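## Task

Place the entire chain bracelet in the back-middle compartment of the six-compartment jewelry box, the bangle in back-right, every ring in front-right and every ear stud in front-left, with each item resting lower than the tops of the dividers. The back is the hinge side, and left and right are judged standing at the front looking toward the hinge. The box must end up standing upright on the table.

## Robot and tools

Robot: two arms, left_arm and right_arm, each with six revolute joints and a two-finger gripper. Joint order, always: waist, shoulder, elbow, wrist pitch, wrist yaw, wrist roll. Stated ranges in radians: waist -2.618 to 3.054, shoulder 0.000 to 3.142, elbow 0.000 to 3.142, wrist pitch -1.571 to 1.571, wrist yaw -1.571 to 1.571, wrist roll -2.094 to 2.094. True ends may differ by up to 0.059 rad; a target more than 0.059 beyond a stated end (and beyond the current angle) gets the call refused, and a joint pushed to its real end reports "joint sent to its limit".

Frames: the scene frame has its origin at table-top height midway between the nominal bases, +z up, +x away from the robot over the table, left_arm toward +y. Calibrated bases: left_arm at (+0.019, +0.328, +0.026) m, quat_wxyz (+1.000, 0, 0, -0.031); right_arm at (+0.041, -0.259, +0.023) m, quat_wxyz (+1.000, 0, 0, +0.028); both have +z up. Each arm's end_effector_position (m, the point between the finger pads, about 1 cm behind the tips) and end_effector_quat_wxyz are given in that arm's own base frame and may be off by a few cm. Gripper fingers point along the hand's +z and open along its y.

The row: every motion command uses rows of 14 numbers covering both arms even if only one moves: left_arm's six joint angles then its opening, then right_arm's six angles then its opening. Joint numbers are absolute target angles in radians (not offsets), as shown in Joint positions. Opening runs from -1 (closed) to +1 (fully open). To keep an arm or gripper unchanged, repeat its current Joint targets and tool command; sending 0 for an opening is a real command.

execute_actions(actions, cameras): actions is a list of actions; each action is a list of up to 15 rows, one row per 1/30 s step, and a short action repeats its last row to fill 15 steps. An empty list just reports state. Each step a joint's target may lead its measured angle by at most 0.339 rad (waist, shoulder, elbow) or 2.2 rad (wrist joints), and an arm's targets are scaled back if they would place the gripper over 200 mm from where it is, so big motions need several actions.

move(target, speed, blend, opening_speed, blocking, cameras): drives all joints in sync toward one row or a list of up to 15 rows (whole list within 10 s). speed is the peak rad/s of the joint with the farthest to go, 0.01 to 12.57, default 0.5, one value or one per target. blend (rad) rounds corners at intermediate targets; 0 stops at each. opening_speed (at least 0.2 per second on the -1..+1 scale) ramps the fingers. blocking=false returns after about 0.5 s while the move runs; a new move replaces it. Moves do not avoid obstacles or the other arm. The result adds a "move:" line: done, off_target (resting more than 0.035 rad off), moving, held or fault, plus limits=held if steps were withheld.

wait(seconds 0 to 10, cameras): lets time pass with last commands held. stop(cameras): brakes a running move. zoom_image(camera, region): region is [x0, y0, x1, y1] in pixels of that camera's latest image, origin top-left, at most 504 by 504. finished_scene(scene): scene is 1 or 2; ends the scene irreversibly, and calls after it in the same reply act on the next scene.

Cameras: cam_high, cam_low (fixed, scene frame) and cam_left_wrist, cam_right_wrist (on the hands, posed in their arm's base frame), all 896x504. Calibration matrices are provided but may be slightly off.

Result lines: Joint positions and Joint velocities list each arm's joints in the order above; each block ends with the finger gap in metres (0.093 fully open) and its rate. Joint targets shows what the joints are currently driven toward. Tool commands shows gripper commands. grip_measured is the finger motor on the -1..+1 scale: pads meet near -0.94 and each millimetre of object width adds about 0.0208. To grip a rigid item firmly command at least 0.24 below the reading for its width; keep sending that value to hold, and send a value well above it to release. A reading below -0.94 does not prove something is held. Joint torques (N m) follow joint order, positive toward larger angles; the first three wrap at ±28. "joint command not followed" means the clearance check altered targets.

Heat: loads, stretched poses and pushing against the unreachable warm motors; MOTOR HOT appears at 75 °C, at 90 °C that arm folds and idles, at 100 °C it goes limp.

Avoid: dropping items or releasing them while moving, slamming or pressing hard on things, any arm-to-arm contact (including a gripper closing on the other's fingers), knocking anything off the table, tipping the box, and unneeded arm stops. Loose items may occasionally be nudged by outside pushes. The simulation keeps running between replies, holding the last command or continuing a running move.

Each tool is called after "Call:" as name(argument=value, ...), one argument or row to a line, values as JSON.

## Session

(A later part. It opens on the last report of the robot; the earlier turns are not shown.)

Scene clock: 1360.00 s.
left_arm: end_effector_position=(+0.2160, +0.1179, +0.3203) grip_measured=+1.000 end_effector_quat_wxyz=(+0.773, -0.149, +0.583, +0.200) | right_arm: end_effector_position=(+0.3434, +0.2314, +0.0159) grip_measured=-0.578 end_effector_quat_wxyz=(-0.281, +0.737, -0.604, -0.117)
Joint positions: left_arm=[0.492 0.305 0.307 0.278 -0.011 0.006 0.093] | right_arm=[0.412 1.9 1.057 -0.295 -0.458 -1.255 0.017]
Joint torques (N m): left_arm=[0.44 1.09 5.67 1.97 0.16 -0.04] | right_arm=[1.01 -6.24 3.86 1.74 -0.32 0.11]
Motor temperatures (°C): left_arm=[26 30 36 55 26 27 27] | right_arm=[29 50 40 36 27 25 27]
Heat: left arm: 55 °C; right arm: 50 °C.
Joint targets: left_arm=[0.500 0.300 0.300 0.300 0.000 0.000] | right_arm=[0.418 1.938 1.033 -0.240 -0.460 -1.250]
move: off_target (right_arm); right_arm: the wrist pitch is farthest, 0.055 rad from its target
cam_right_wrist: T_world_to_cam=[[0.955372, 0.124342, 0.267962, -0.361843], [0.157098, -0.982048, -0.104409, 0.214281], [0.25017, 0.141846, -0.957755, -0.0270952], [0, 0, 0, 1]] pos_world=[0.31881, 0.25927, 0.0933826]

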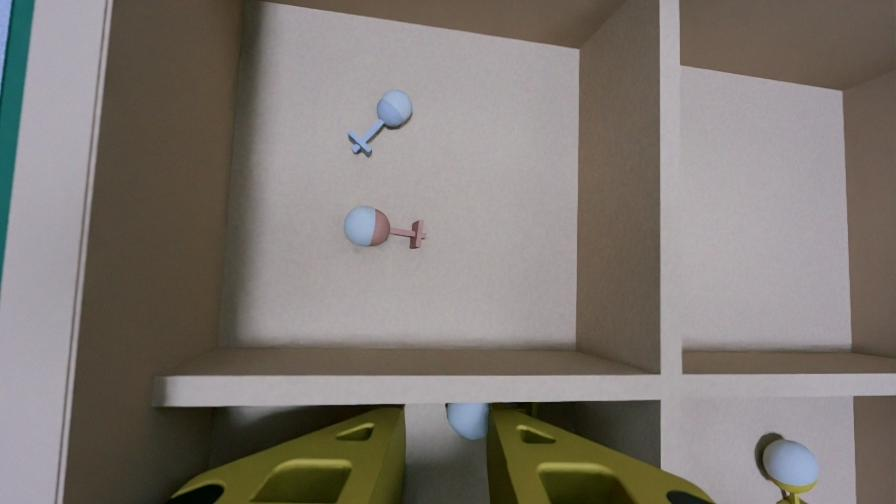

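Call:
move(
  target=[0.5,0.3,0.3,0.3,0,0,1,0.418,1.938,1.033,-0.24,-0.46,-1.25,-0.85],
  opening_speed=0.2,
  cameras=["cam_right_wrist"],
)

Scene clock: 1368.90 s.
left_arm: end_effector_position=(+0.2160, +0.1179, +0.3203) grip_measured=+1.000 end_effector_quat_wxyz=(+0.773, -0.149, +0.583, +0.200) | right_arm: end_effector_position=(+0.3496, +0.2324, +0.0185) grip_measured=-0.847 end_effector_quat_wxyz=(-0.293, +0.736, -0.601, -0.109)
Joint positions: left_arm=[0.492 0.305 0.307 0.278 -0.011 0.006 0.093] | right_arm=[0.41 1.9 1.057 -0.267 -0.455 -1.254 0.005]
Joint torques (N m): left_arm=[0.43 1.09 5.65 1.97 0.17 -0.05] | right_arm=[1.22 -6.24 3.96 1.51 -0.35 0.11]
Motor temperatures (°C): left_arm=[26 30 36 55 26 27 27] | right_arm=[29 50 40 37 27 25 27]
Heat: left arm: 55 °C; right arm: 50 °C.
Joint targets: left_arm=[0.500 0.300 0.300 0.300 0.000 0.000] | right_arm=[0.418 1.938 1.033 -0.240 -0.460 -1.250]
move: off_target (right_arm); right_arm: the shoulder is farthest, 0.038 rad from its target
cam_right_wrist: T_world_to_cam=[[0.948189, 0.117979, 0.29499, -0.365073], [0.155874, -0.981815, -0.108359, 0.214999], [0.276842, 0.148726, -0.949336, -0.0373381], [0, 0, 0, 1]] pos_world=[0.322982, 0.259713, 0.0955433]

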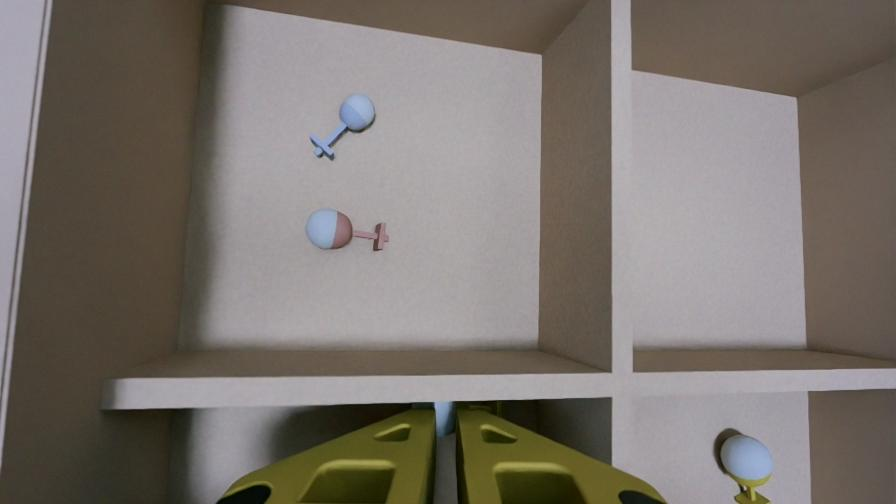

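Call:
move(
  target=[
    [0.5,0.3,0.3,0.3,0,0,1,0.41,1.82,1.25,-0.6,-0.4,-1.25,-0.5],
    [0.5,0.3,0.3,0.3,0,0,1,0.5,2.0,1.75,-1.2,0,-1.2,-0.44],
    [0.5,0.3,0.3,0.3,0,0,1,0.553,2.187,1.81,-1.12,0,-1.16,-0.44],
  ],
  speed=0.4,
  cameras=["cam_right_wrist","cam_low"],
)

Scene clock: 1430.47 s.
left_arm: end_effector_position=(+0.2160, +0.1179, +0.3203) grip_measured=+1.000 end_effector_quat_wxyz=(+0.773, -0.149, +0.583, +0.200) | right_arm: end_effector_position=(+0.3671, +0.2256, +0.0520) grip_measured=-0.443 end_effector_quat_wxyz=(-0.023, +0.758, -0.652, +0.006)
Joint positions: left_arm=[0.492 0.305 0.307 0.278 -0.011 0.006 0.093] | right_arm=[0.55 2.175 1.789 -1.138 -0.003 -1.17 0.024]
Joint torques (N m): left_arm=[0.43 1.09 5.67 1.97 0.17 -0.04] | right_arm=[0.77 -11.51 8.49 0.6 0 0.17]
Motor temperatures (°C): left_arm=[26 30 36 55 26 27 27] | right_arm=[29 49 39 36 27 25 27]
Heat: left arm: 55 °C; right arm: 49 °C.
Joint targets: left_arm=[0.500 0.300 0.300 0.300 0.000 0.000] | right_arm=[0.553 2.187 1.810 -1.120 0.000 -1.160]
move: done
cam_right_wrist: T_world_to_cam=[[0.987473, 0.154598, 0.0315613, -0.399728], [0.127724, -0.900625, 0.415406, 0.173915], [0.0926458, -0.406171, -0.909089, 0.181347], [0, 0, 0, 1]] pos_world=[0.355707, 0.292087, 0.105231]
Images, in order (width x height): cam_low 896x504, cam_right_wrist 896x504.

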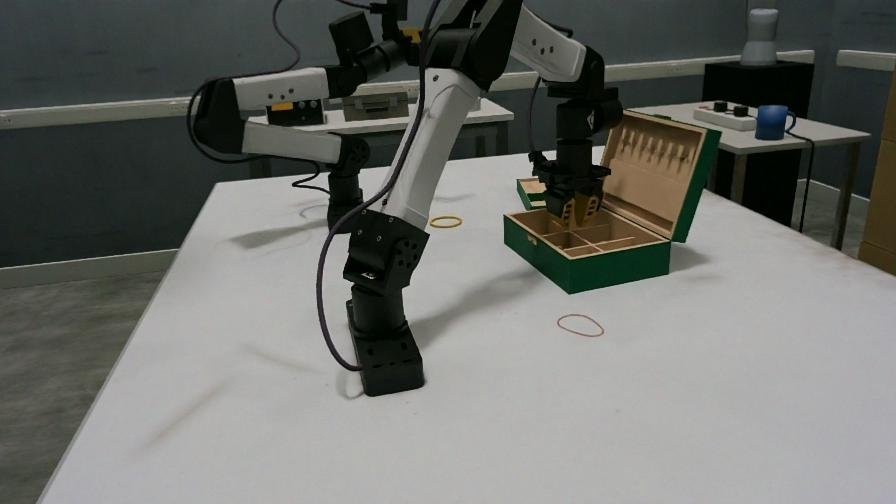

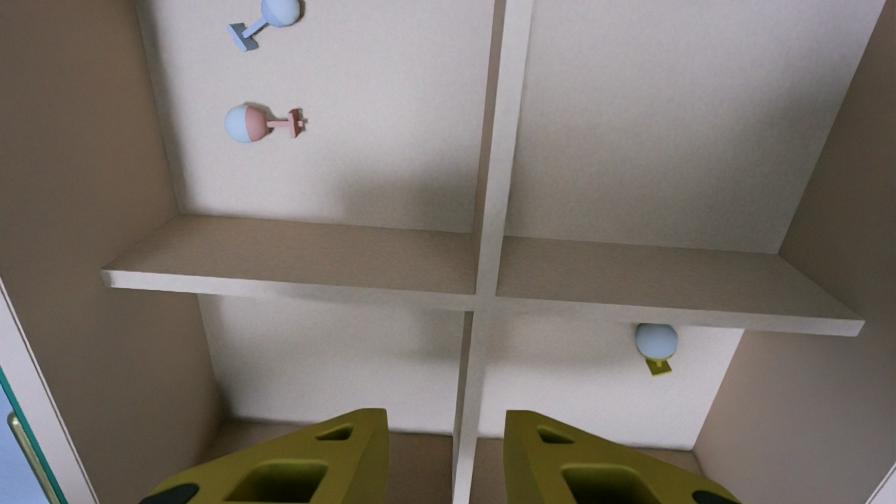

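Call:
move(
  target=[
    [0.5,0.3,0.3,0.3,0,0,1,0.566,2.185,1.81,-1.12,0,-1.14,-0.56],
    [0.5,0.3,0.3,0.3,0,0,1,0.566,2.215,1.737,-1.015,0,-1.14,-0.56],
  ],
  speed=0.2,
  cameras=["cam_right_wrist"],
)

Call:
move(
  target=[0.5,0.3,0.3,0.3,0,0,1,0.566,2.25,1.667,-0.912,0,-1.14,-0.56],
  speed=0.12,
  cameras=["cam_right_wrist"],
)

Scene clock: 1453.40 s.
left_arm: end_effector_position=(+0.2160, +0.1179, +0.3203) grip_measured=+1.000 end_effector_quat_wxyz=(+0.773, -0.149, +0.583, +0.200) | right_arm: end_effector_position=(+0.3737, +0.2351, +0.0318) grip_measured=-0.557 end_effector_quat_wxyz=(-0.040, +0.754, -0.656, +0.010)
Joint positions: left_arm=[0.492 0.305 0.307 0.278 -0.011 0.006 0.093] | right_arm=[0.56 2.199 1.744 -1.034 -0.003 -1.149 0.018]
Joint torques (N m): left_arm=[0.43 1.09 5.67 1.97 0.17 -0.04] | right_arm=[0.98 -11.36 5.78 0.69 0 0.15]
Motor temperatures (°C): left_arm=[26 30 36 55 26 27 27] | right_arm=[29 53 40 35 27 25 27]
Heat: left arm: 55 °C; right arm: 53 °C.
Joint targets: left_arm=[0.500 0.300 0.300 0.300 0.000 0.000] | right_arm=[0.566 2.215 1.737 -1.015 0.000 -1.140]
move: done
cam_right_wrist: T_world_to_cam=[[0.987556, 0.143866, 0.0635253, -0.405592], [0.106758, -0.909867, 0.400929, 0.200534], [0.11548, -0.389158, -0.913904, 0.153896], [0, 0, 0, 1]] pos_world=[0.361364, 0.3007, 0.0860119]

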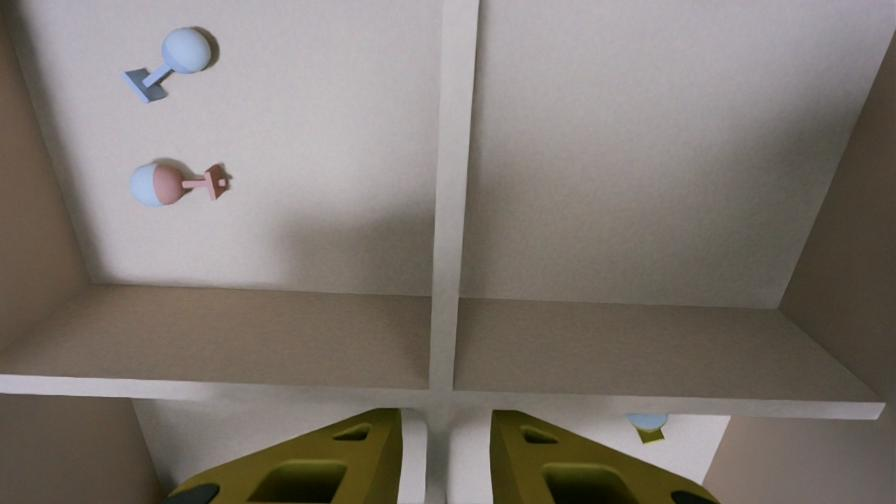

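Scene clock: 1454.60 s.
left_arm: end_effector_position=(+0.2160, +0.1179, +0.3203) grip_measured=+1.000 end_effector_quat_wxyz=(+0.773, -0.149, +0.583, +0.200) | right_arm: end_effector_position=(+0.3747, +0.2286, +0.0081) grip_measured=-0.558 end_effector_quat_wxyz=(-0.032, +0.751, -0.659, +0.027)
Joint positions: left_arm=[0.492 0.305 0.307 0.278 -0.011 0.006 0.093] | right_arm=[0.56 2.219 1.68 -0.955 0.033 -1.142 0.018]
Joint torques (N m): left_arm=[0.43 1.09 5.65 1.97 0.16 -0.04] | right_arm=[0.96 -9.85 5.12 0.93 -0.34 0.03]
Motor temperatures (°C): left_arm=[26 30 36 55 26 27 27] | right_arm=[29 53 40 35 27 25 27]
Heat: left arm: 55 °C; right arm: 53 °C.
Joint targets: left_arm=[0.500 0.300 0.300 0.300 0.000 0.000] | right_arm=[0.566 2.250 1.667 -0.912 0.000 -1.140]
move: off_target (right_arm); right_arm: the wrist pitch is farthest, 0.043 rad from its target
cam_right_wrist: T_world_to_cam=[[0.988003, 0.136179, 0.0728351, -0.402664], [0.0917814, -0.897075, 0.432242, 0.20647], [0.124201, -0.420372, -0.898811, 0.133303], [0, 0, 0, 1]] pos_world=[0.362327, 0.296091, 0.0598975]

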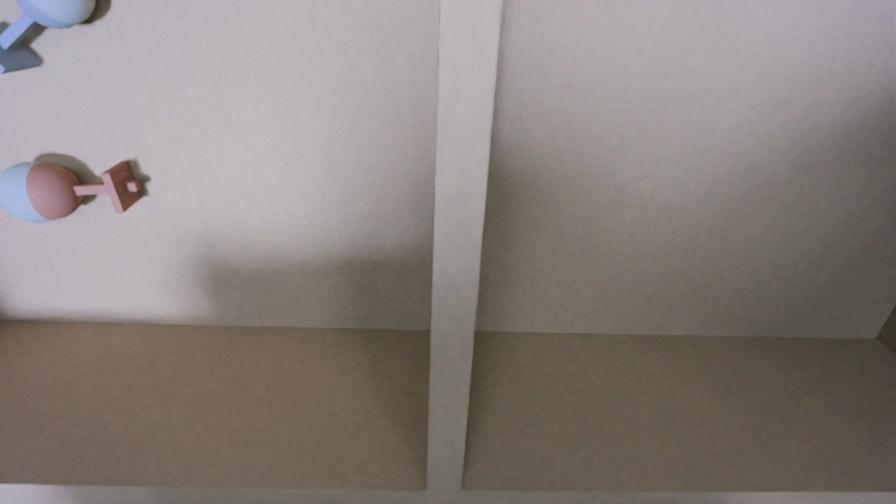

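Call:
move(
  target=[0.5,0.3,0.3,0.3,0,0,1,0.56,2.265,1.645,-0.875,0.03,-1.14,-0.56],
  speed=0.1,
  cameras=[],
)

Scene clock: 1463.03 s.
left_arm: end_effector_position=(+0.2160, +0.1179, +0.3203) grip_measured=+1.000 end_effector_quat_wxyz=(+0.773, -0.149, +0.583, +0.200) | right_arm: end_effector_position=(+0.3750, +0.2281, +0.0068) grip_measured=-0.558 end_effector_quat_wxyz=(-0.032, +0.750, -0.660, +0.028)
Joint positions: left_arm=[0.492 0.305 0.307 0.278 -0.011 0.006 0.093] | right_arm=[0.56 2.219 1.674 -0.948 0.035 -1.141 0.018]
Joint torques (N m): left_arm=[0.44 1.09 5.65 1.97 0.16 -0.04] | right_arm=[0.47 -8.44 3.6 1.24 -0.06 0.05]
Motor temperatures (°C): left_arm=[26 30 36 55 26 27 27] | right_arm=[29 53 40 35 27 25 27]
Heat: left arm: 55 °C; right arm: 53 °C.
Joint targets: left_arm=[0.500 0.300 0.300 0.300 0.000 0.000] | right_arm=[0.560 2.265 1.645 -0.875 0.030 -1.140]
move: off_target (right_arm); right_arm: the wrist pitch is farthest, 0.073 rad from its target

Call:
move(
  target=[0.5,0.3,0.3,0.3,0,0,1,0.562,2.24,1.66,-0.915,0.02,-1.14,0.05],
  opening_speed=0.2,
  cameras=[],
)

Call:
move(
  target=[0.5,0.3,0.3,0.3,0,0,1,0.562,2.16,1.83,-1.15,0,-1.14,0.05],
  speed=0.2,
  cameras=[],
)

Call:
move(
  target=[0.5,0.3,0.3,0.3,0,0,1,0.4,1.85,1.25,-0.6,-0.45,-1.25,-0.4],
  speed=0.4,
  cameras=["cam_right_wrist"],
)

Scene clock: 1487.30 s.
left_arm: end_effector_position=(+0.2160, +0.1179, +0.3203) grip_measured=+1.000 end_effector_quat_wxyz=(+0.773, -0.149, +0.583, +0.200) | right_arm: end_effector_position=(+0.3875, +0.2298, +0.0094) grip_measured=+0.047 end_effector_quat_wxyz=(-0.052, +0.748, -0.661, +0.046)
Joint positions: left_arm=[0.492 0.305 0.307 0.278 -0.011 0.006 0.093] | right_arm=[0.557 2.217 1.677 -0.904 0.059 -1.141 0.047]
Joint torques (N m): left_arm=[0.44 1.09 5.65 1.97 0.17 -0.04] | right_arm=[0.88 -10.78 4.88 0.48 -0.38 0.06]
Motor temperatures (°C): left_arm=[26 30 36 55 26 27 27] | right_arm=[29 53 39 35 27 25 27]
Heat: left arm: 55 °C; right arm: 53 °C.
Joint targets: left_arm=[0.500 0.300 0.300 0.300 0.000 0.000] | right_arm=[0.562 2.240 1.660 -0.915 0.020 -1.140]
move: off_target (right_arm); right_arm: the wrist yaw is farthest, 0.039 rad from its target

Scene clock: 1489.10 s.
left_arm: end_effector_position=(+0.2160, +0.1179, +0.3203) grip_measured=+1.000 end_effector_quat_wxyz=(+0.773, -0.149, +0.583, +0.200) | right_arm: end_effector_position=(+0.3726, +0.2296, +0.0504) grip_measured=+0.048 end_effector_quat_wxyz=(-0.026, +0.750, -0.661, +0.015)
Joint positions: left_arm=[0.492 0.305 0.307 0.278 -0.011 0.006 0.093] | right_arm=[0.557 2.193 1.811 -1.131 0.013 -1.141 0.047]
Joint torques (N m): left_arm=[0.43 1.09 5.65 1.97 0.16 -0.04] | right_arm=[0.88 -15.98 8.29 0.23 -0.15 0.06]
Motor temperatures (°C): left_arm=[26 30 36 55 26 27 27] | right_arm=[29 55 39 34 27 25 27]
Heat: left arm: 55 °C; right arm: 55 °C.
Joint targets: left_arm=[0.500 0.300 0.300 0.300 0.000 0.000] | right_arm=[0.562 2.160 1.830 -1.150 0.000 -1.140]
move: done

Scene clock: 1491.27 s.
left_arm: end_effector_position=(+0.2160, +0.1179, +0.3203) grip_measured=+1.000 end_effector_quat_wxyz=(+0.773, -0.149, +0.583, +0.200) | right_arm: end_effector_position=(+0.3470, +0.2253, +0.0556) grip_measured=-0.398 end_effector_quat_wxyz=(-0.230, +0.729, -0.632, -0.129)
Joint positions: left_arm=[0.492 0.305 0.307 0.278 -0.011 0.006 0.093] | right_arm=[0.405 1.882 1.26 -0.622 -0.43 -1.235 0.026]
Joint torques (N m): left_arm=[0.43 1.09 5.65 1.97 0.16 -0.04] | right_arm=[0.05 -13.19 5.7 1.21 -0.51 -0.08]
Motor temperatures (°C): left_arm=[26 30 36 55 26 27 27] | right_arm=[29 55 39 34 27 25 27]
Heat: left arm: 55 °C; right arm: 55 °C.
Joint targets: left_arm=[0.500 0.300 0.300 0.300 0.000 0.000] | right_arm=[0.400 1.850 1.250 -0.600 -0.450 -1.250]
move: done
cam_right_wrist: T_world_to_cam=[[0.980316, 0.105549, 0.166855, -0.373959], [0.116144, -0.991706, -0.0550396, 0.225474], [0.159662, 0.0733354, -0.984444, 0.0592866], [0, 0, 0, 1]] pos_world=[0.330945, 0.258727, 0.133171]

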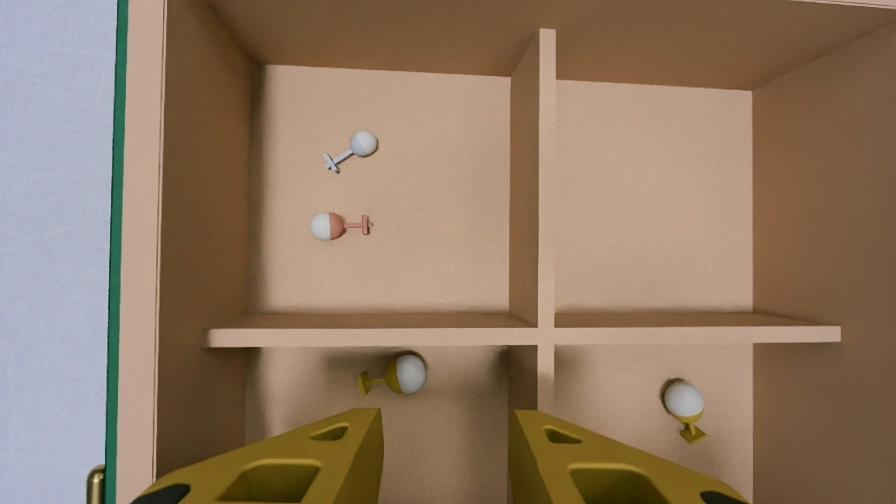

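Call:
move(
  target=[
    [0.5,0.3,0.3,0.3,0,0,1,0.427,2.02,1.425,-0.81,-0.41,-1.37,-0.43],
  ],
  speed=0.25,
  cameras=["cam_right_wrist"],
)

Scene clock: 1517.40 s.
left_arm: end_effector_position=(+0.2160, +0.1179, +0.3203) grip_measured=+1.000 end_effector_quat_wxyz=(+0.773, -0.149, +0.583, +0.200) | right_arm: end_effector_position=(+0.3442, +0.2276, +0.0397) grip_measured=-0.428 end_effector_quat_wxyz=(-0.169, +0.768, -0.602, -0.142)
Joint positions: left_arm=[0.492 0.305 0.307 0.278 -0.011 0.006 0.093] | right_arm=[0.421 2.003 1.404 -0.794 -0.409 -1.354 0.025]
Joint torques (N m): left_arm=[0.44 1.09 5.67 1.97 0.16 -0.05] | right_arm=[1.01 -9.43 8.44 0.5 -0.33 -0.1]
Motor temperatures (°C): left_arm=[26 30 36 55 26 27 27] | right_arm=[29 58 39 35 27 25 27]
Heat: left arm: 55 °C; right arm: 58 °C.
Joint targets: left_arm=[0.500 0.300 0.300 0.300 0.000 0.000] | right_arm=[0.427 2.020 1.425 -0.810 -0.410 -1.370]
move: done
cam_right_wrist: T_world_to_cam=[[0.969873, 0.229335, 0.0821668, -0.389983], [0.228908, -0.973337, 0.0147045, 0.181488], [0.0833482, 0.00454712, -0.99651, 0.0862748], [0, 0, 0, 1]] pos_world=[0.329499, 0.265693, 0.115349]

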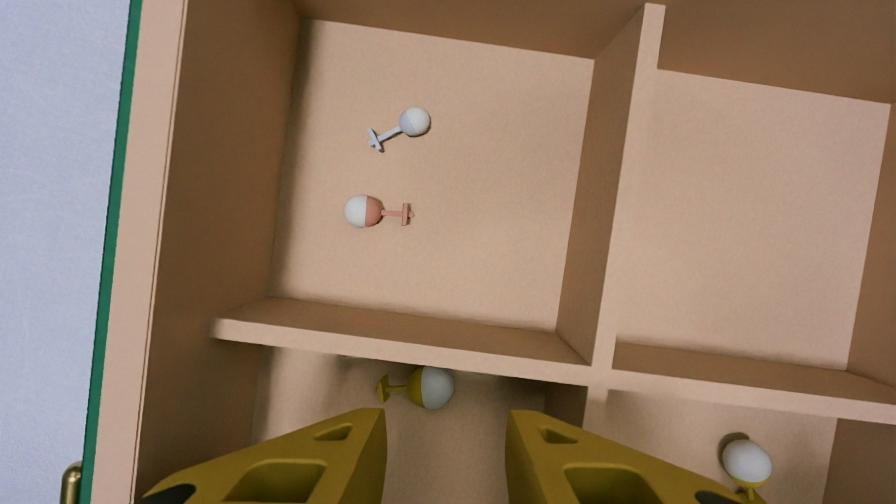

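Call:
move(
  target=[
    [0.5,0.3,0.3,0.3,0,0,1,0.44,2.01,1.41,-0.82,-0.41,-1.37,-0.43],
    [0.5,0.3,0.3,0.3,0,0,1,0.44,2.05,1.365,-0.735,-0.41,-1.37,-0.43],
  ],
  speed=0.15,
  cameras=["cam_right_wrist"],
)

Call:
move(
  target=[0.5,0.3,0.3,0.3,0,0,1,0.44,2.082,1.338,-0.677,-0.41,-1.37,-0.43],
  speed=0.12,
  cameras=["cam_right_wrist"],
)

Scene clock: 1531.87 s.
left_arm: end_effector_position=(+0.2160, +0.1179, +0.3203) grip_measured=+1.000 end_effector_quat_wxyz=(+0.773, -0.149, +0.583, +0.200) | right_arm: end_effector_position=(+0.3362, +0.2297, +0.0241) grip_measured=-0.428 end_effector_quat_wxyz=(-0.155, +0.772, -0.599, -0.148)
Joint positions: left_arm=[0.492 0.305 0.307 0.278 -0.011 0.006 0.093] | right_arm=[0.435 2.027 1.378 -0.773 -0.406 -1.356 0.025]
Joint torques (N m): left_arm=[0.44 1.09 5.67 1.97 0.17 -0.04] | right_arm=[0.9 -8.94 5.01 1.02 -0.34 -0.09]
Motor temperatures (°C): left_arm=[26 30 36 55 26 27 27] | right_arm=[29 59 41 34 27 25 27]
Heat: left arm: 55 °C; right arm: 59 °C.
Joint targets: left_arm=[0.500 0.300 0.300 0.300 0.000 0.000] | right_arm=[0.440 2.050 1.365 -0.735 -0.410 -1.370]
move: off_target (right_arm); right_arm: the wrist pitch is farthest, 0.038 rad from its target
cam_right_wrist: T_world_to_cam=[[0.967811, 0.245523, 0.0553153, -0.383803], [0.244562, -0.969346, 0.0236294, 0.179089], [0.0594212, -0.00934077, -0.998189, 0.0826808], [0, 0, 0, 1]] pos_world=[0.322737, 0.268604, 0.0995295]

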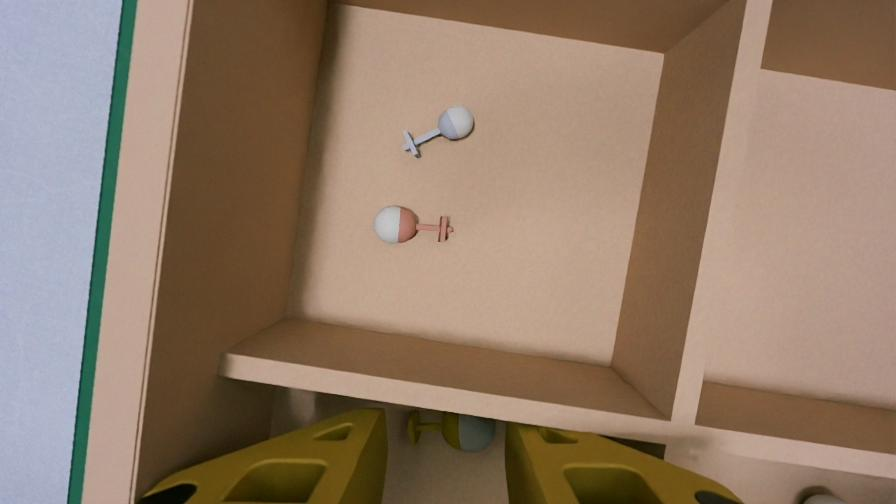

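Scene clock: 1532.60 s.
left_arm: end_effector_position=(+0.2160, +0.1179, +0.3203) grip_measured=+1.000 end_effector_quat_wxyz=(+0.773, -0.149, +0.583, +0.200) | right_arm: end_effector_position=(+0.3362, +0.2305, +0.0223) grip_measured=-0.428 end_effector_quat_wxyz=(-0.159, +0.772, -0.597, -0.148)
Joint positions: left_arm=[0.492 0.305 0.307 0.278 -0.011 0.006 0.093] | right_arm=[0.435 2.027 1.368 -0.756 -0.411 -1.358 0.025]
Joint torques (N m): left_arm=[0.44 1.09 5.67 1.97 0.16 -0.04] | right_arm=[0.91 -5.83 3.45 1.46 -0.3 -0.08]
Motor temperatures (°C): left_arm=[26 30 36 55 26 27 27] | right_arm=[29 59 41 34 27 25 27]
Heat: left arm: 55 °C; right arm: 59 °C.
Joint targets: left_arm=[0.500 0.300 0.300 0.300 0.000 0.000] | right_arm=[0.440 2.082 1.338 -0.677 -0.410 -1.370]
move: off_target (right_arm); right_arm: the wrist pitch is farthest, 0.079 rad from its target
cam_right_wrist: T_world_to_cam=[[0.967102, 0.246899, 0.0612667, -0.384139], [0.246278, -0.969039, 0.0176074, 0.179413], [0.0637171, -0.00193955, -0.997966, 0.0777167], [0, 0, 0, 1]] pos_world=[0.322364, 0.268852, 0.0979346]

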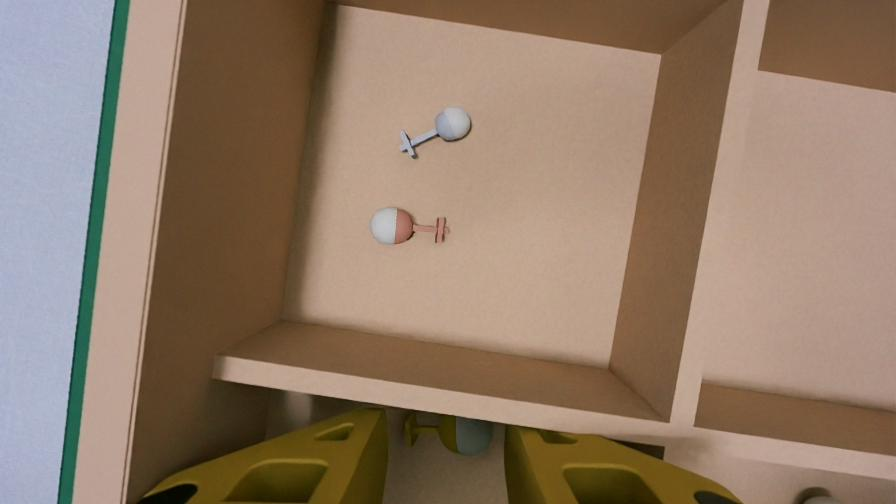

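Call:
move(
  target=[
    [0.5,0.3,0.3,0.3,0,0,1,0.425,1.98,1.43,-0.86,-0.41,-1.37,-0.43],
    [0.5,0.3,0.3,0.3,0,0,1,0.422,2.05,1.365,-0.735,-0.41,-1.37,-0.43],
    [0.5,0.3,0.3,0.3,0,0,1,0.422,2.085,1.335,-0.67,-0.41,-1.37,-0.43],
  ],
  speed=0.15,
  cameras=["cam_right_wrist"],
)

Scene clock: 1543.30 s.
left_arm: end_effector_position=(+0.2160, +0.1179, +0.3203) grip_measured=+1.000 end_effector_quat_wxyz=(+0.773, -0.149, +0.583, +0.200) | right_arm: end_effector_position=(+0.3367, +0.2300, +0.0227) grip_measured=-0.428 end_effector_quat_wxyz=(-0.165, +0.769, -0.598, -0.157)
Joint positions: left_arm=[0.492 0.305 0.307 0.278 -0.011 0.006 0.093] | right_arm=[0.425 2.027 1.363 -0.75 -0.434 -1.361 0.025]
Joint torques (N m): left_arm=[0.43 1.09 5.65 1.97 0.17 -0.04] | right_arm=[0.23 -5.53 3.56 1.47 -0.07 -0.04]
Motor temperatures (°C): left_arm=[26 30 36 55 26 27 27] | right_arm=[29 57 40 34 27 25 27]
Heat: left arm: 55 °C; right arm: 57 °C.
Joint targets: left_arm=[0.500 0.300 0.300 0.300 0.000 0.000] | right_arm=[0.422 2.085 1.335 -0.670 -0.410 -1.370]
move: off_target (right_arm); right_arm: the wrist pitch is farthest, 0.080 rad from its target
cam_right_wrist: T_world_to_cam=[[0.968523, 0.241683, 0.0596027, -0.383754], [0.242375, -0.970172, -0.00455325, 0.180965], [0.0567244, 0.0188561, -0.998212, 0.075681], [0, 0, 0, 1]] pos_world=[0.323521, 0.266887, 0.0992424]

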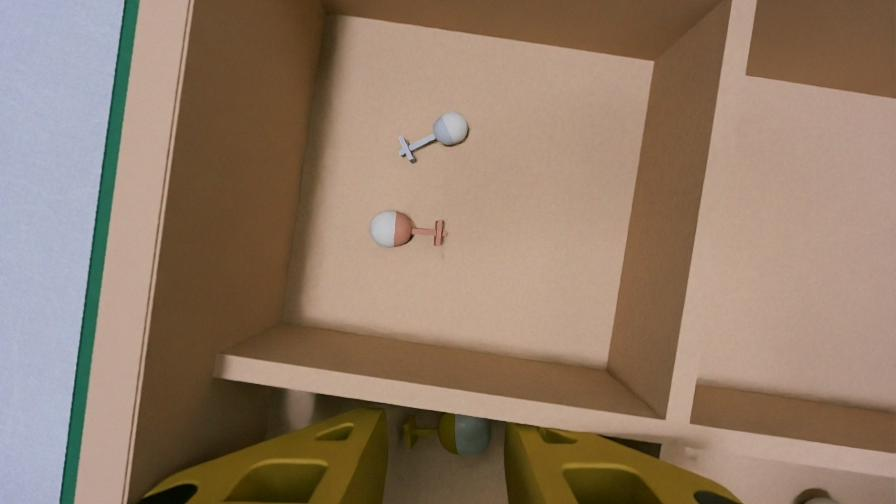

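Call:
move(
  target=[
    [0.5,0.3,0.3,0.3,0,0,1,0.415,1.93,1.5,-0.95,-0.41,-1.37,-0.43],
    [0.5,0.3,0.3,0.3,0,0,1,0.41,2.05,1.365,-0.735,-0.41,-1.37,-0.43],
    [0.5,0.3,0.3,0.3,0,0,1,0.41,2.085,1.335,-0.67,-0.41,-1.37,-0.43],
  ],
  speed=0.2,
  cameras=["cam_right_wrist"],
)

Scene clock: 1554.23 s.
left_arm: end_effector_position=(+0.2160, +0.1179, +0.3203) grip_measured=+1.000 end_effector_quat_wxyz=(+0.773, -0.149, +0.583, +0.200) | right_arm: end_effector_position=(+0.3382, +0.2252, +0.0231) grip_measured=-0.428 end_effector_quat_wxyz=(-0.163, +0.765, -0.603, -0.158)
Joint positions: left_arm=[0.492 0.305 0.307 0.278 -0.011 0.006 0.093] | right_arm=[0.412 2.026 1.364 -0.759 -0.436 -1.361 0.025]
Joint torques (N m): left_arm=[0.43 1.09 5.65 1.97 0.16 -0.04] | right_arm=[0.38 -5.46 3.41 1.56 -0.05 -0.05]
Motor temperatures (°C): left_arm=[26 30 36 55 26 27 27] | right_arm=[29 56 40 34 27 25 27]
Heat: left arm: 55 °C; right arm: 56 °C.
Joint targets: left_arm=[0.500 0.300 0.300 0.300 0.000 0.000] | right_arm=[0.410 2.085 1.335 -0.670 -0.410 -1.370]
move: off_target (right_arm); right_arm: the wrist pitch is farthest, 0.089 rad from its target
cam_right_wrist: T_world_to_cam=[[0.971888, 0.22948, 0.0526503, -0.382258], [0.230062, -0.973162, -0.00517939, 0.180757], [0.0500487, 0.0171466, -0.9986, 0.0787872], [0, 0, 0, 1]] pos_world=[0.325983, 0.262275, 0.099739]

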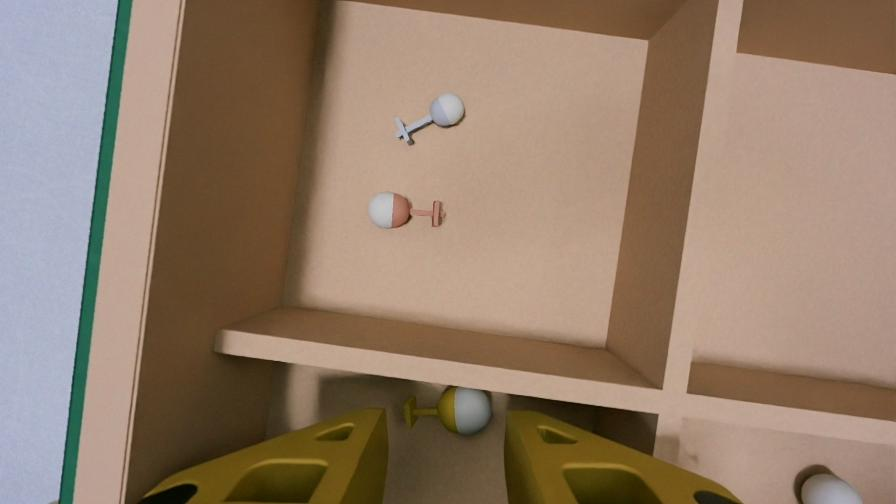

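Call:
move(
  target=[
    [0.5,0.3,0.3,0.3,0,0,1,0.415,1.93,1.5,-0.95,-0.41,-1.28,-0.5],
    [0.5,0.3,0.3,0.3,0,0,1,0.412,2.05,1.365,-0.735,-0.41,-1.28,-0.5],
    [0.5,0.3,0.3,0.3,0,0,1,0.412,2.09,1.333,-0.66,-0.41,-1.28,-0.5],
  ],
  speed=0.2,
  cameras=["cam_right_wrist"],
)

Scene clock: 1571.43 s.
left_arm: end_effector_position=(+0.2160, +0.1179, +0.3203) grip_measured=+1.000 end_effector_quat_wxyz=(+0.773, -0.149, +0.583, +0.200) | right_arm: end_effector_position=(+0.3391, +0.2240, +0.0228) grip_measured=-0.499 end_effector_quat_wxyz=(-0.156, +0.742, -0.631, -0.161)
Joint positions: left_arm=[0.492 0.305 0.307 0.278 -0.011 0.006 0.093] | right_arm=[0.411 2.026 1.365 -0.759 -0.428 -1.289 0.021]
Joint torques (N m): left_arm=[0.43 1.09 5.65 1.97 0.17 -0.04] | right_arm=[0.57 -5.03 3.15 1.66 -0.13 0.13]
Motor temperatures (°C): left_arm=[26 30 36 55 26 27 27] | right_arm=[29 55 39 35 27 25 27]
Heat: left arm: 55 °C; right arm: 55 °C.
Joint targets: left_arm=[0.500 0.300 0.300 0.300 0.000 0.000] | right_arm=[0.412 2.090 1.333 -0.660 -0.410 -1.280]
move: off_target (right_arm); right_arm: the wrist pitch is farthest, 0.099 rad from its target
cam_right_wrist: T_world_to_cam=[[0.986154, 0.164232, 0.0229779, -0.372433], [0.164301, -0.98641, -0.00113318, 0.204548], [0.0224795, 0.00489278, -0.999735, 0.0904594], [0, 0, 0, 1]] pos_world=[0.331636, 0.262491, 0.099225]

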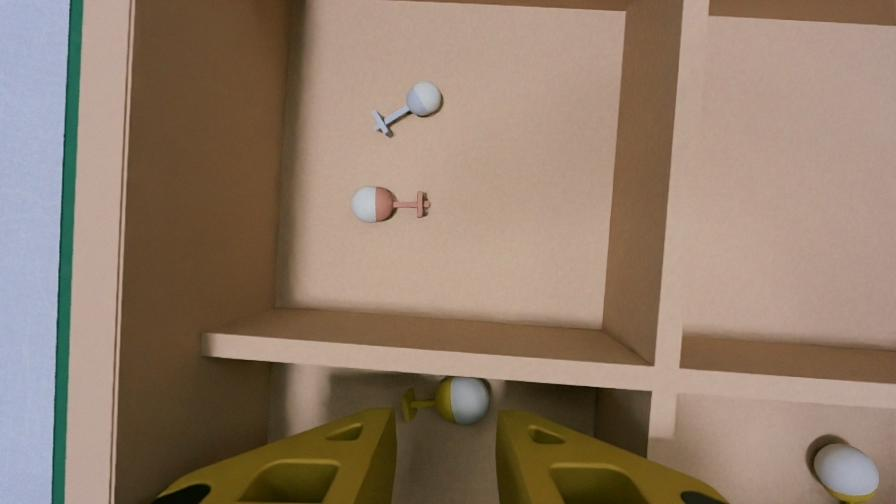

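Call:
move(
  target=[
    [0.5,0.3,0.3,0.3,0,0,1,0.41,1.92,1.52,-1.0,-0.41,-1.0,-0.6],
    [0.5,0.3,0.3,0.3,0,0,1,0.39,2.0,1.5,-0.95,-0.46,0.28,-0.6],
    [0.5,0.3,0.3,0.3,0,0,1,0.395,2.055,1.435,-0.835,-0.46,0.28,-0.6],
  ],
  speed=0.4,
  cameras=["cam_right_wrist"],
)

Scene clock: 1603.03 s.
left_arm: end_effector_position=(+0.2160, +0.1179, +0.3203) grip_measured=+1.000 end_effector_quat_wxyz=(+0.773, -0.149, +0.583, +0.200) | right_arm: end_effector_position=(+0.3410, +0.2227, +0.0343) grip_measured=-0.598 end_effector_quat_wxyz=(-0.023, -0.074, +0.970, +0.229)
Joint positions: left_arm=[0.492 0.305 0.307 0.278 -0.011 0.006 0.093] | right_arm=[0.397 2.045 1.44 -0.857 -0.452 0.269 0.016]
Joint torques (N m): left_arm=[0.43 1.07 5.65 1.97 0.16 -0.04] | right_arm=[0.34 -10.37 5.83 0.78 -0.33 0.13]
Motor temperatures (°C): left_arm=[26 30 36 55 26 27 27] | right_arm=[29 52 38 35 27 25 27]
Heat: left arm: 55 °C; right arm: 52 °C.
Joint targets: left_arm=[0.500 0.300 0.300 0.300 0.000 0.000] | right_arm=[0.395 2.055 1.435 -0.835 -0.460 0.280]
move: done
cam_right_wrist: T_world_to_cam=[[0.138757, -0.878595, -0.456966, 0.163274], [-0.853969, -0.339811, 0.394038, 0.392734], [-0.501481, 0.33556, -0.797443, 0.200046], [0, 0, 0, 1]] pos_world=[0.413047, 0.209779, 0.0793841]

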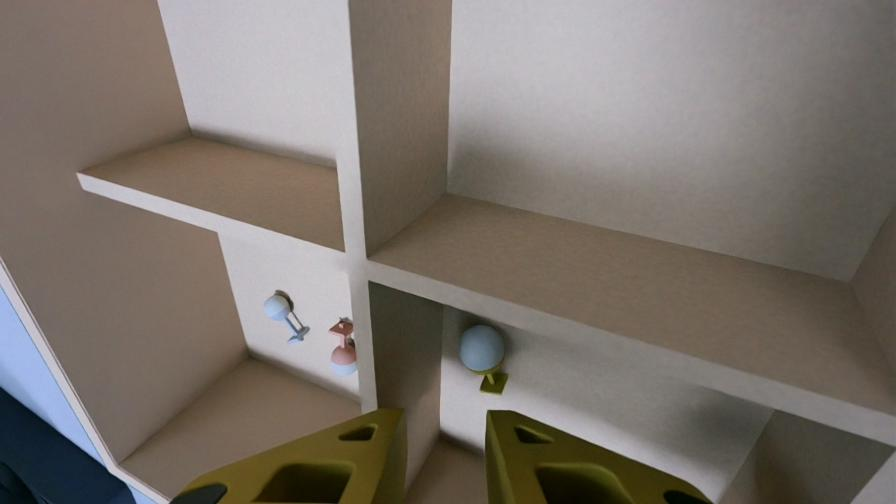

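Call:
move(
  target=[
    [0.5,0.3,0.3,0.3,0,0,1,0.374,2.058,1.415,-0.82,-0.46,0.28,-0.6],
  ],
  speed=0.15,
  cameras=["cam_right_wrist"],
)

Call:
move(
  target=[0.5,0.3,0.3,0.3,0,0,1,0.396,2.085,1.405,-0.787,-0.46,0.28,-0.6],
  speed=0.1,
  cameras=["cam_right_wrist"],
)

Scene clock: 1618.43 s.
left_arm: end_effector_position=(+0.2160, +0.1179, +0.3203) grip_measured=+1.000 end_effector_quat_wxyz=(+0.773, -0.149, +0.583, +0.200) | right_arm: end_effector_position=(+0.3433, +0.2162, +0.0306) grip_measured=-0.598 end_effector_quat_wxyz=(-0.022, -0.065, +0.971, +0.229)
Joint positions: left_arm=[0.492 0.305 0.307 0.278 -0.011 0.006 0.093] | right_arm=[0.38 2.045 1.424 -0.842 -0.453 0.27 0.016]
Joint torques (N m): left_arm=[0.43 1.07 5.65 1.97 0.17 -0.04] | right_arm=[0.02 -10.04 5.38 0.82 -0.33 0.13]
Motor temperatures (°C): left_arm=[26 30 36 55 26 27 27] | right_arm=[29 53 38 34 27 25 27]
Heat: left arm: 55 °C; right arm: 53 °C.
Joint targets: left_arm=[0.500 0.300 0.300 0.300 0.000 0.000] | right_arm=[0.374 2.058 1.415 -0.820 -0.460 0.280]
move: done
cam_right_wrist: T_world_to_cam=[[0.122927, -0.880852, -0.457152, 0.161534], [-0.859365, -0.324877, 0.394902, 0.39245], [-0.496368, 0.344316, -0.796909, 0.196786], [0, 0, 0, 1]] pos_world=[0.41508, 0.202029, 0.0756871]

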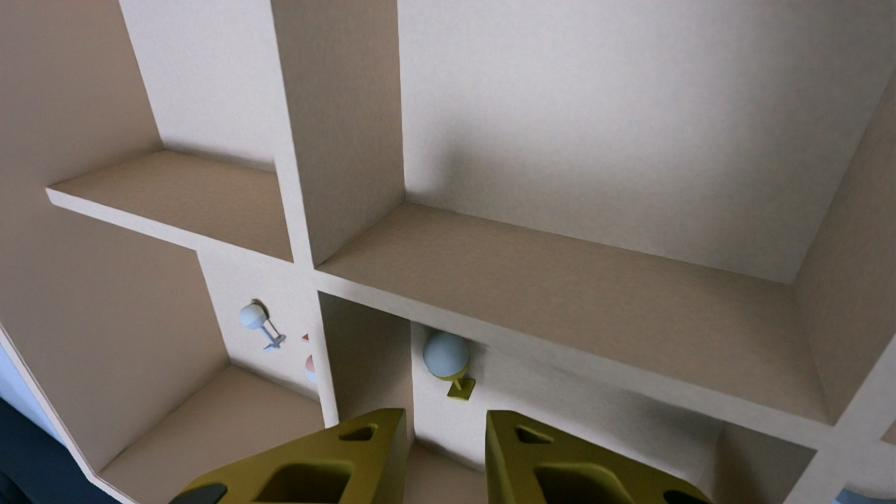

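Scene clock: 1619.37 s.
left_arm: end_effector_position=(+0.2160, +0.1179, +0.3203) grip_measured=+1.000 end_effector_quat_wxyz=(+0.773, -0.149, +0.583, +0.200) | right_arm: end_effector_position=(+0.3425, +0.2207, +0.0200) grip_measured=-0.598 end_effector_quat_wxyz=(-0.024, -0.071, +0.971, +0.229)
Joint positions: left_arm=[0.492 0.305 0.307 0.278 -0.011 0.006 0.093] | right_arm=[0.391 2.068 1.414 -0.81 -0.453 0.27 0.016]
Joint torques (N m): left_arm=[0.44 1.09 5.65 1.97 0.17 -0.04] | right_arm=[0.95 -9.76 5.35 0.8 -0.33 0.13]
Motor temperatures (°C): left_arm=[26 30 36 55 26 27 27] | right_arm=[29 53 38 34 27 25 27]
Heat: left arm: 55 °C; right arm: 53 °C.
Joint targets: left_arm=[0.500 0.300 0.300 0.300 0.000 0.000] | right_arm=[0.396 2.085 1.405 -0.787 -0.460 0.280]
move: done
cam_right_wrist: T_world_to_cam=[[0.132207, -0.879636, -0.456905, 0.15732], [-0.8553, -0.334209, 0.395936, 0.398146], [-0.500981, 0.338445, -0.796538, 0.189256], [0, 0, 0, 1]] pos_world=[0.41455, 0.207395, 0.0649891]

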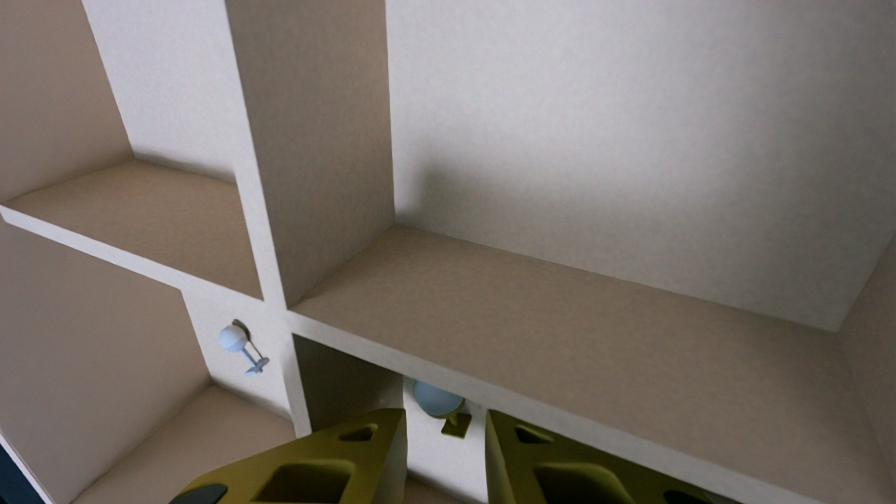

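Call:
move(
  target=[0.5,0.3,0.3,0.3,0,0,1,0.412,2.112,1.394,-0.748,-0.46,0.28,-0.6],
  speed=0.1,
  cameras=["cam_right_wrist"],
)

Call:
move(
  target=[0.5,0.3,0.3,0.3,0,0,1,0.412,2.112,1.394,-0.748,-0.46,0.28,-0.9],
  opening_speed=0.25,
  cameras=["cam_right_wrist"],
)

Scene clock: 1631.60 s.
left_arm: end_effector_position=(+0.2160, +0.1179, +0.3203) grip_measured=+1.000 end_effector_quat_wxyz=(+0.773, -0.149, +0.583, +0.200) | right_arm: end_effector_position=(+0.3429, +0.2222, +0.0135) grip_measured=-0.598 end_effector_quat_wxyz=(-0.023, -0.073, +0.971, +0.227)
Joint positions: left_arm=[0.492 0.305 0.307 0.278 -0.011 0.006 0.093] | right_arm=[0.395 2.081 1.407 -0.79 -0.449 0.271 0.016]
Joint torques (N m): left_arm=[0.43 1.09 5.65 1.97 0.17 -0.04] | right_arm=[1.94 -8.54 4.82 1.02 -0.37 0.13]
Motor temperatures (°C): left_arm=[26 30 36 55 26 27 27] | right_arm=[29 53 38 33 27 25 27]
Heat: left arm: 55 °C; right arm: 53 °C.
Joint targets: left_arm=[0.500 0.300 0.300 0.300 0.000 0.000] | right_arm=[0.412 2.112 1.394 -0.748 -0.460 0.280]
move: off_target (right_arm); right_arm: the wrist pitch is farthest, 0.042 rad from its target
cam_right_wrist: T_world_to_cam=[[0.135966, -0.880927, -0.4533, 0.154451], [-0.854774, -0.335632, 0.39587, 0.401578], [-0.500874, 0.333644, -0.798628, 0.184862], [0, 0, 0, 1]] pos_world=[0.414851, 0.209165, 0.0586762]

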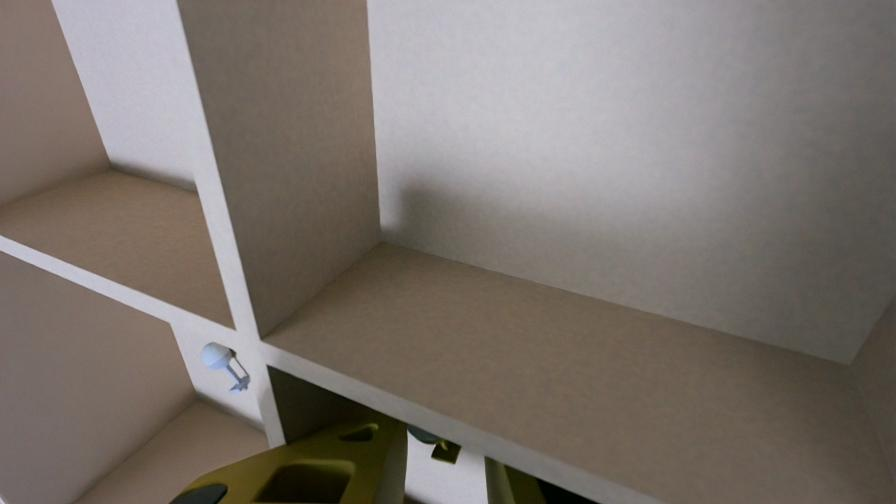

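Scene clock: 1633.00 s.
left_arm: end_effector_position=(+0.2160, +0.1179, +0.3203) grip_measured=+1.000 end_effector_quat_wxyz=(+0.773, -0.149, +0.583, +0.200) | right_arm: end_effector_position=(+0.3430, +0.2276, +0.0158) grip_measured=-0.897 end_effector_quat_wxyz=(-0.023, -0.075, +0.967, +0.241)
Joint positions: left_arm=[0.492 0.305 0.307 0.278 -0.011 0.006 0.093] | right_arm=[0.397 2.081 1.407 -0.778 -0.476 0.271 0.002]
Joint torques (N m): left_arm=[0.43 1.09 5.67 1.97 0.16 -0.04] | right_arm=[1.73 -8.55 4.86 0.91 -0.09 0.12]
Motor temperatures (°C): left_arm=[26 30 36 55 26 27 27] | right_arm=[29 53 38 33 27 25 27]
Heat: left arm: 55 °C; right arm: 53 °C.
Joint targets: left_arm=[0.500 0.300 0.300 0.300 0.000 0.000] | right_arm=[0.412 2.112 1.394 -0.748 -0.460 0.280]
move: done
cam_right_wrist: T_world_to_cam=[[0.140826, -0.866454, -0.478985, 0.155766], [-0.853162, -0.351659, 0.385292, 0.405886], [-0.502277, 0.354393, -0.788748, 0.180559], [0, 0, 0, 1]] pos_world=[0.415042, 0.213708, 0.0606407]

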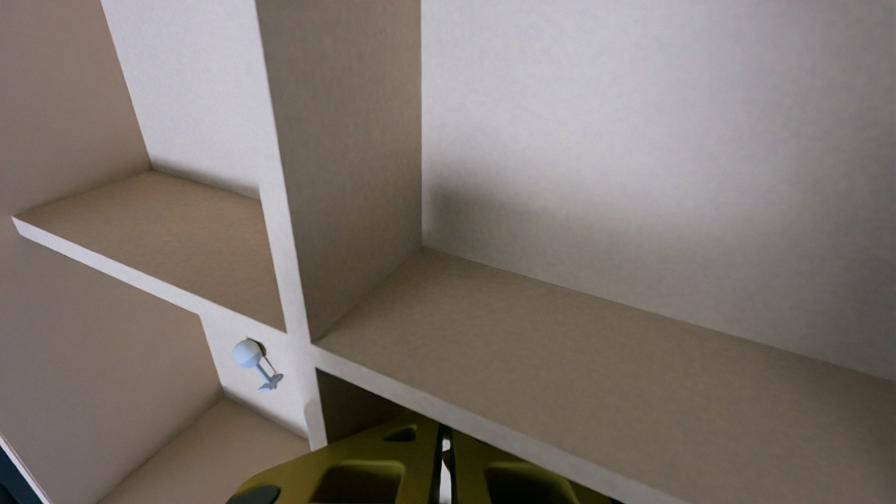

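Call:
move(
  target=[
    [0.5,0.3,0.3,0.3,0,0,1,0.40,2.09,1.4,-0.77,-0.46,0.28,-1],
    [0.5,0.3,0.3,0.3,0,0,1,0.38,1.96,1.56,-1.07,-0.35,0.28,-1],
  ],
  speed=0.2,
  cameras=["cam_right_wrist"],
)

Scene clock: 1641.30 s.
left_arm: end_effector_position=(+0.2160, +0.1179, +0.3203) grip_measured=+1.000 end_effector_quat_wxyz=(+0.773, -0.149, +0.583, +0.200) | right_arm: end_effector_position=(+0.3389, +0.2017, +0.0709) grip_measured=-0.973 end_effector_quat_wxyz=(-0.026, -0.063, +0.981, +0.180)
Joint positions: left_arm=[0.492 0.305 0.307 0.278 -0.011 0.006 0.093] | right_arm=[0.386 1.991 1.541 -1.053 -0.359 0.271 0]
Joint torques (N m): left_arm=[0.44 1.09 5.65 1.97 0.17 -0.04] | right_arm=[-0.06 -13.91 8.34 0.3 -0.12 0.13]
Motor temperatures (°C): left_arm=[26 30 36 55 26 27 27] | right_arm=[29 55 38 33 27 25 27]
Heat: left arm: 55 °C; right arm: 55 °C.
Joint targets: left_arm=[0.500 0.300 0.300 0.300 0.000 0.000] | right_arm=[0.380 1.960 1.560 -1.070 -0.350 0.280]
move: done
cam_right_wrist: T_world_to_cam=[[0.119571, -0.922961, -0.36585, 0.170874], [-0.858844, -0.281024, 0.428268, 0.356629], [-0.498087, 0.262999, -0.826281, 0.250781], [0, 0, 0, 1]] pos_world=[0.410768, 0.191976, 0.116997]

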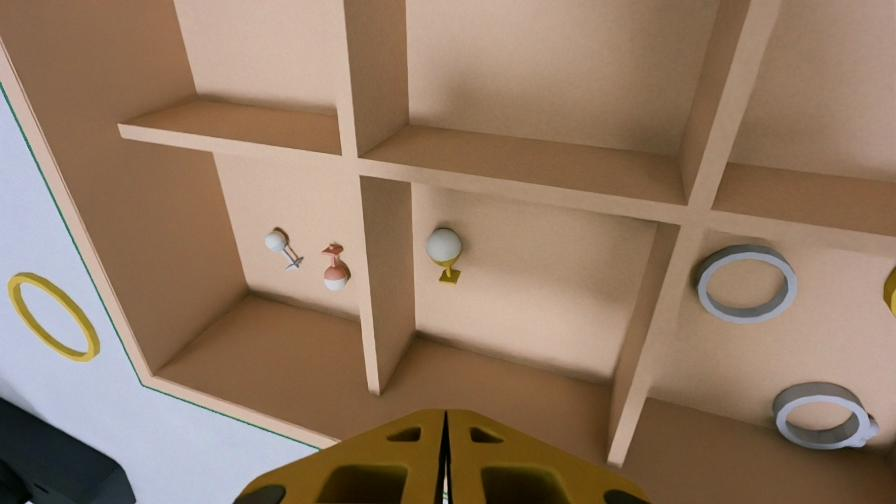

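Call:
move(
  target=[
    [0.5,0.3,0.3,0.3,0,0,1,0.35,1.97,1.5,-1.0,-0.5,0.24,-0.6],
    [0.5,0.3,0.3,0.3,0,0,1,0.307,2.076,1.392,-0.783,-0.61,0.2,-0.6],
  ],
  speed=0.25,
  cameras=["cam_right_wrist"],
)

Scene clock: 1657.27 s.
left_arm: end_effector_position=(+0.2160, +0.1179, +0.3203) grip_measured=+1.000 end_effector_quat_wxyz=(+0.773, -0.149, +0.583, +0.200) | right_arm: end_effector_position=(+0.3480, +0.2125, +0.0316) grip_measured=-0.602 end_effector_quat_wxyz=(-0.029, -0.062, +0.952, +0.298)
Joint positions: left_arm=[0.492 0.305 0.307 0.278 -0.011 0.006 0.093] | right_arm=[0.312 2.061 1.399 -0.806 -0.601 0.215 0.016]
Joint torques (N m): left_arm=[0.43 1.07 5.67 1.97 0.17 -0.04] | right_arm=[0.02 -9.88 5.44 0.82 -0.42 -0.14]
Motor temperatures (°C): left_arm=[26 30 36 55 26 27 27] | right_arm=[29 59 39 33 27 25 27]
Heat: left arm: 55 °C; right arm: 59 °C.
Joint targets: left_arm=[0.500 0.300 0.300 0.300 0.000 0.000] | right_arm=[0.307 2.076 1.392 -0.783 -0.610 0.200]
move: done
cam_right_wrist: T_world_to_cam=[[0.105865, -0.807568, -0.580196, 0.152311], [-0.850749, -0.375627, 0.3676, 0.403563], [-0.514799, 0.454685, -0.726803, 0.18191], [0, 0, 0, 1]] pos_world=[0.420854, 0.191879, 0.0722332]

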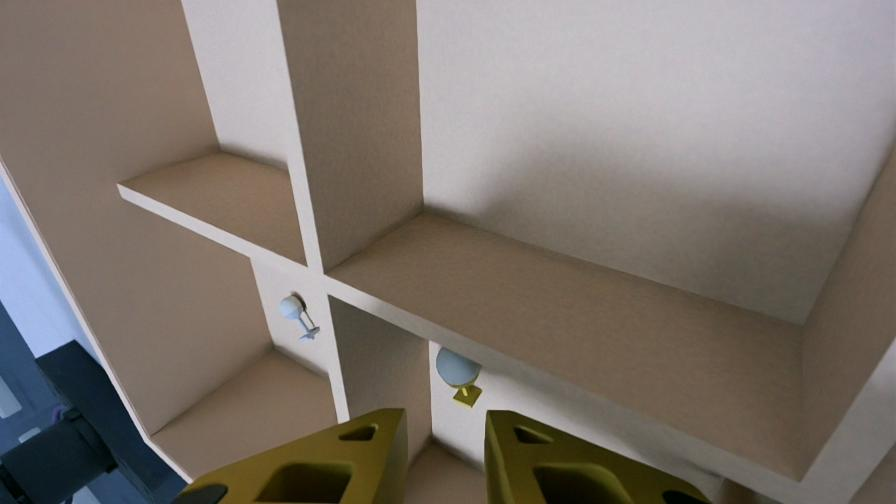

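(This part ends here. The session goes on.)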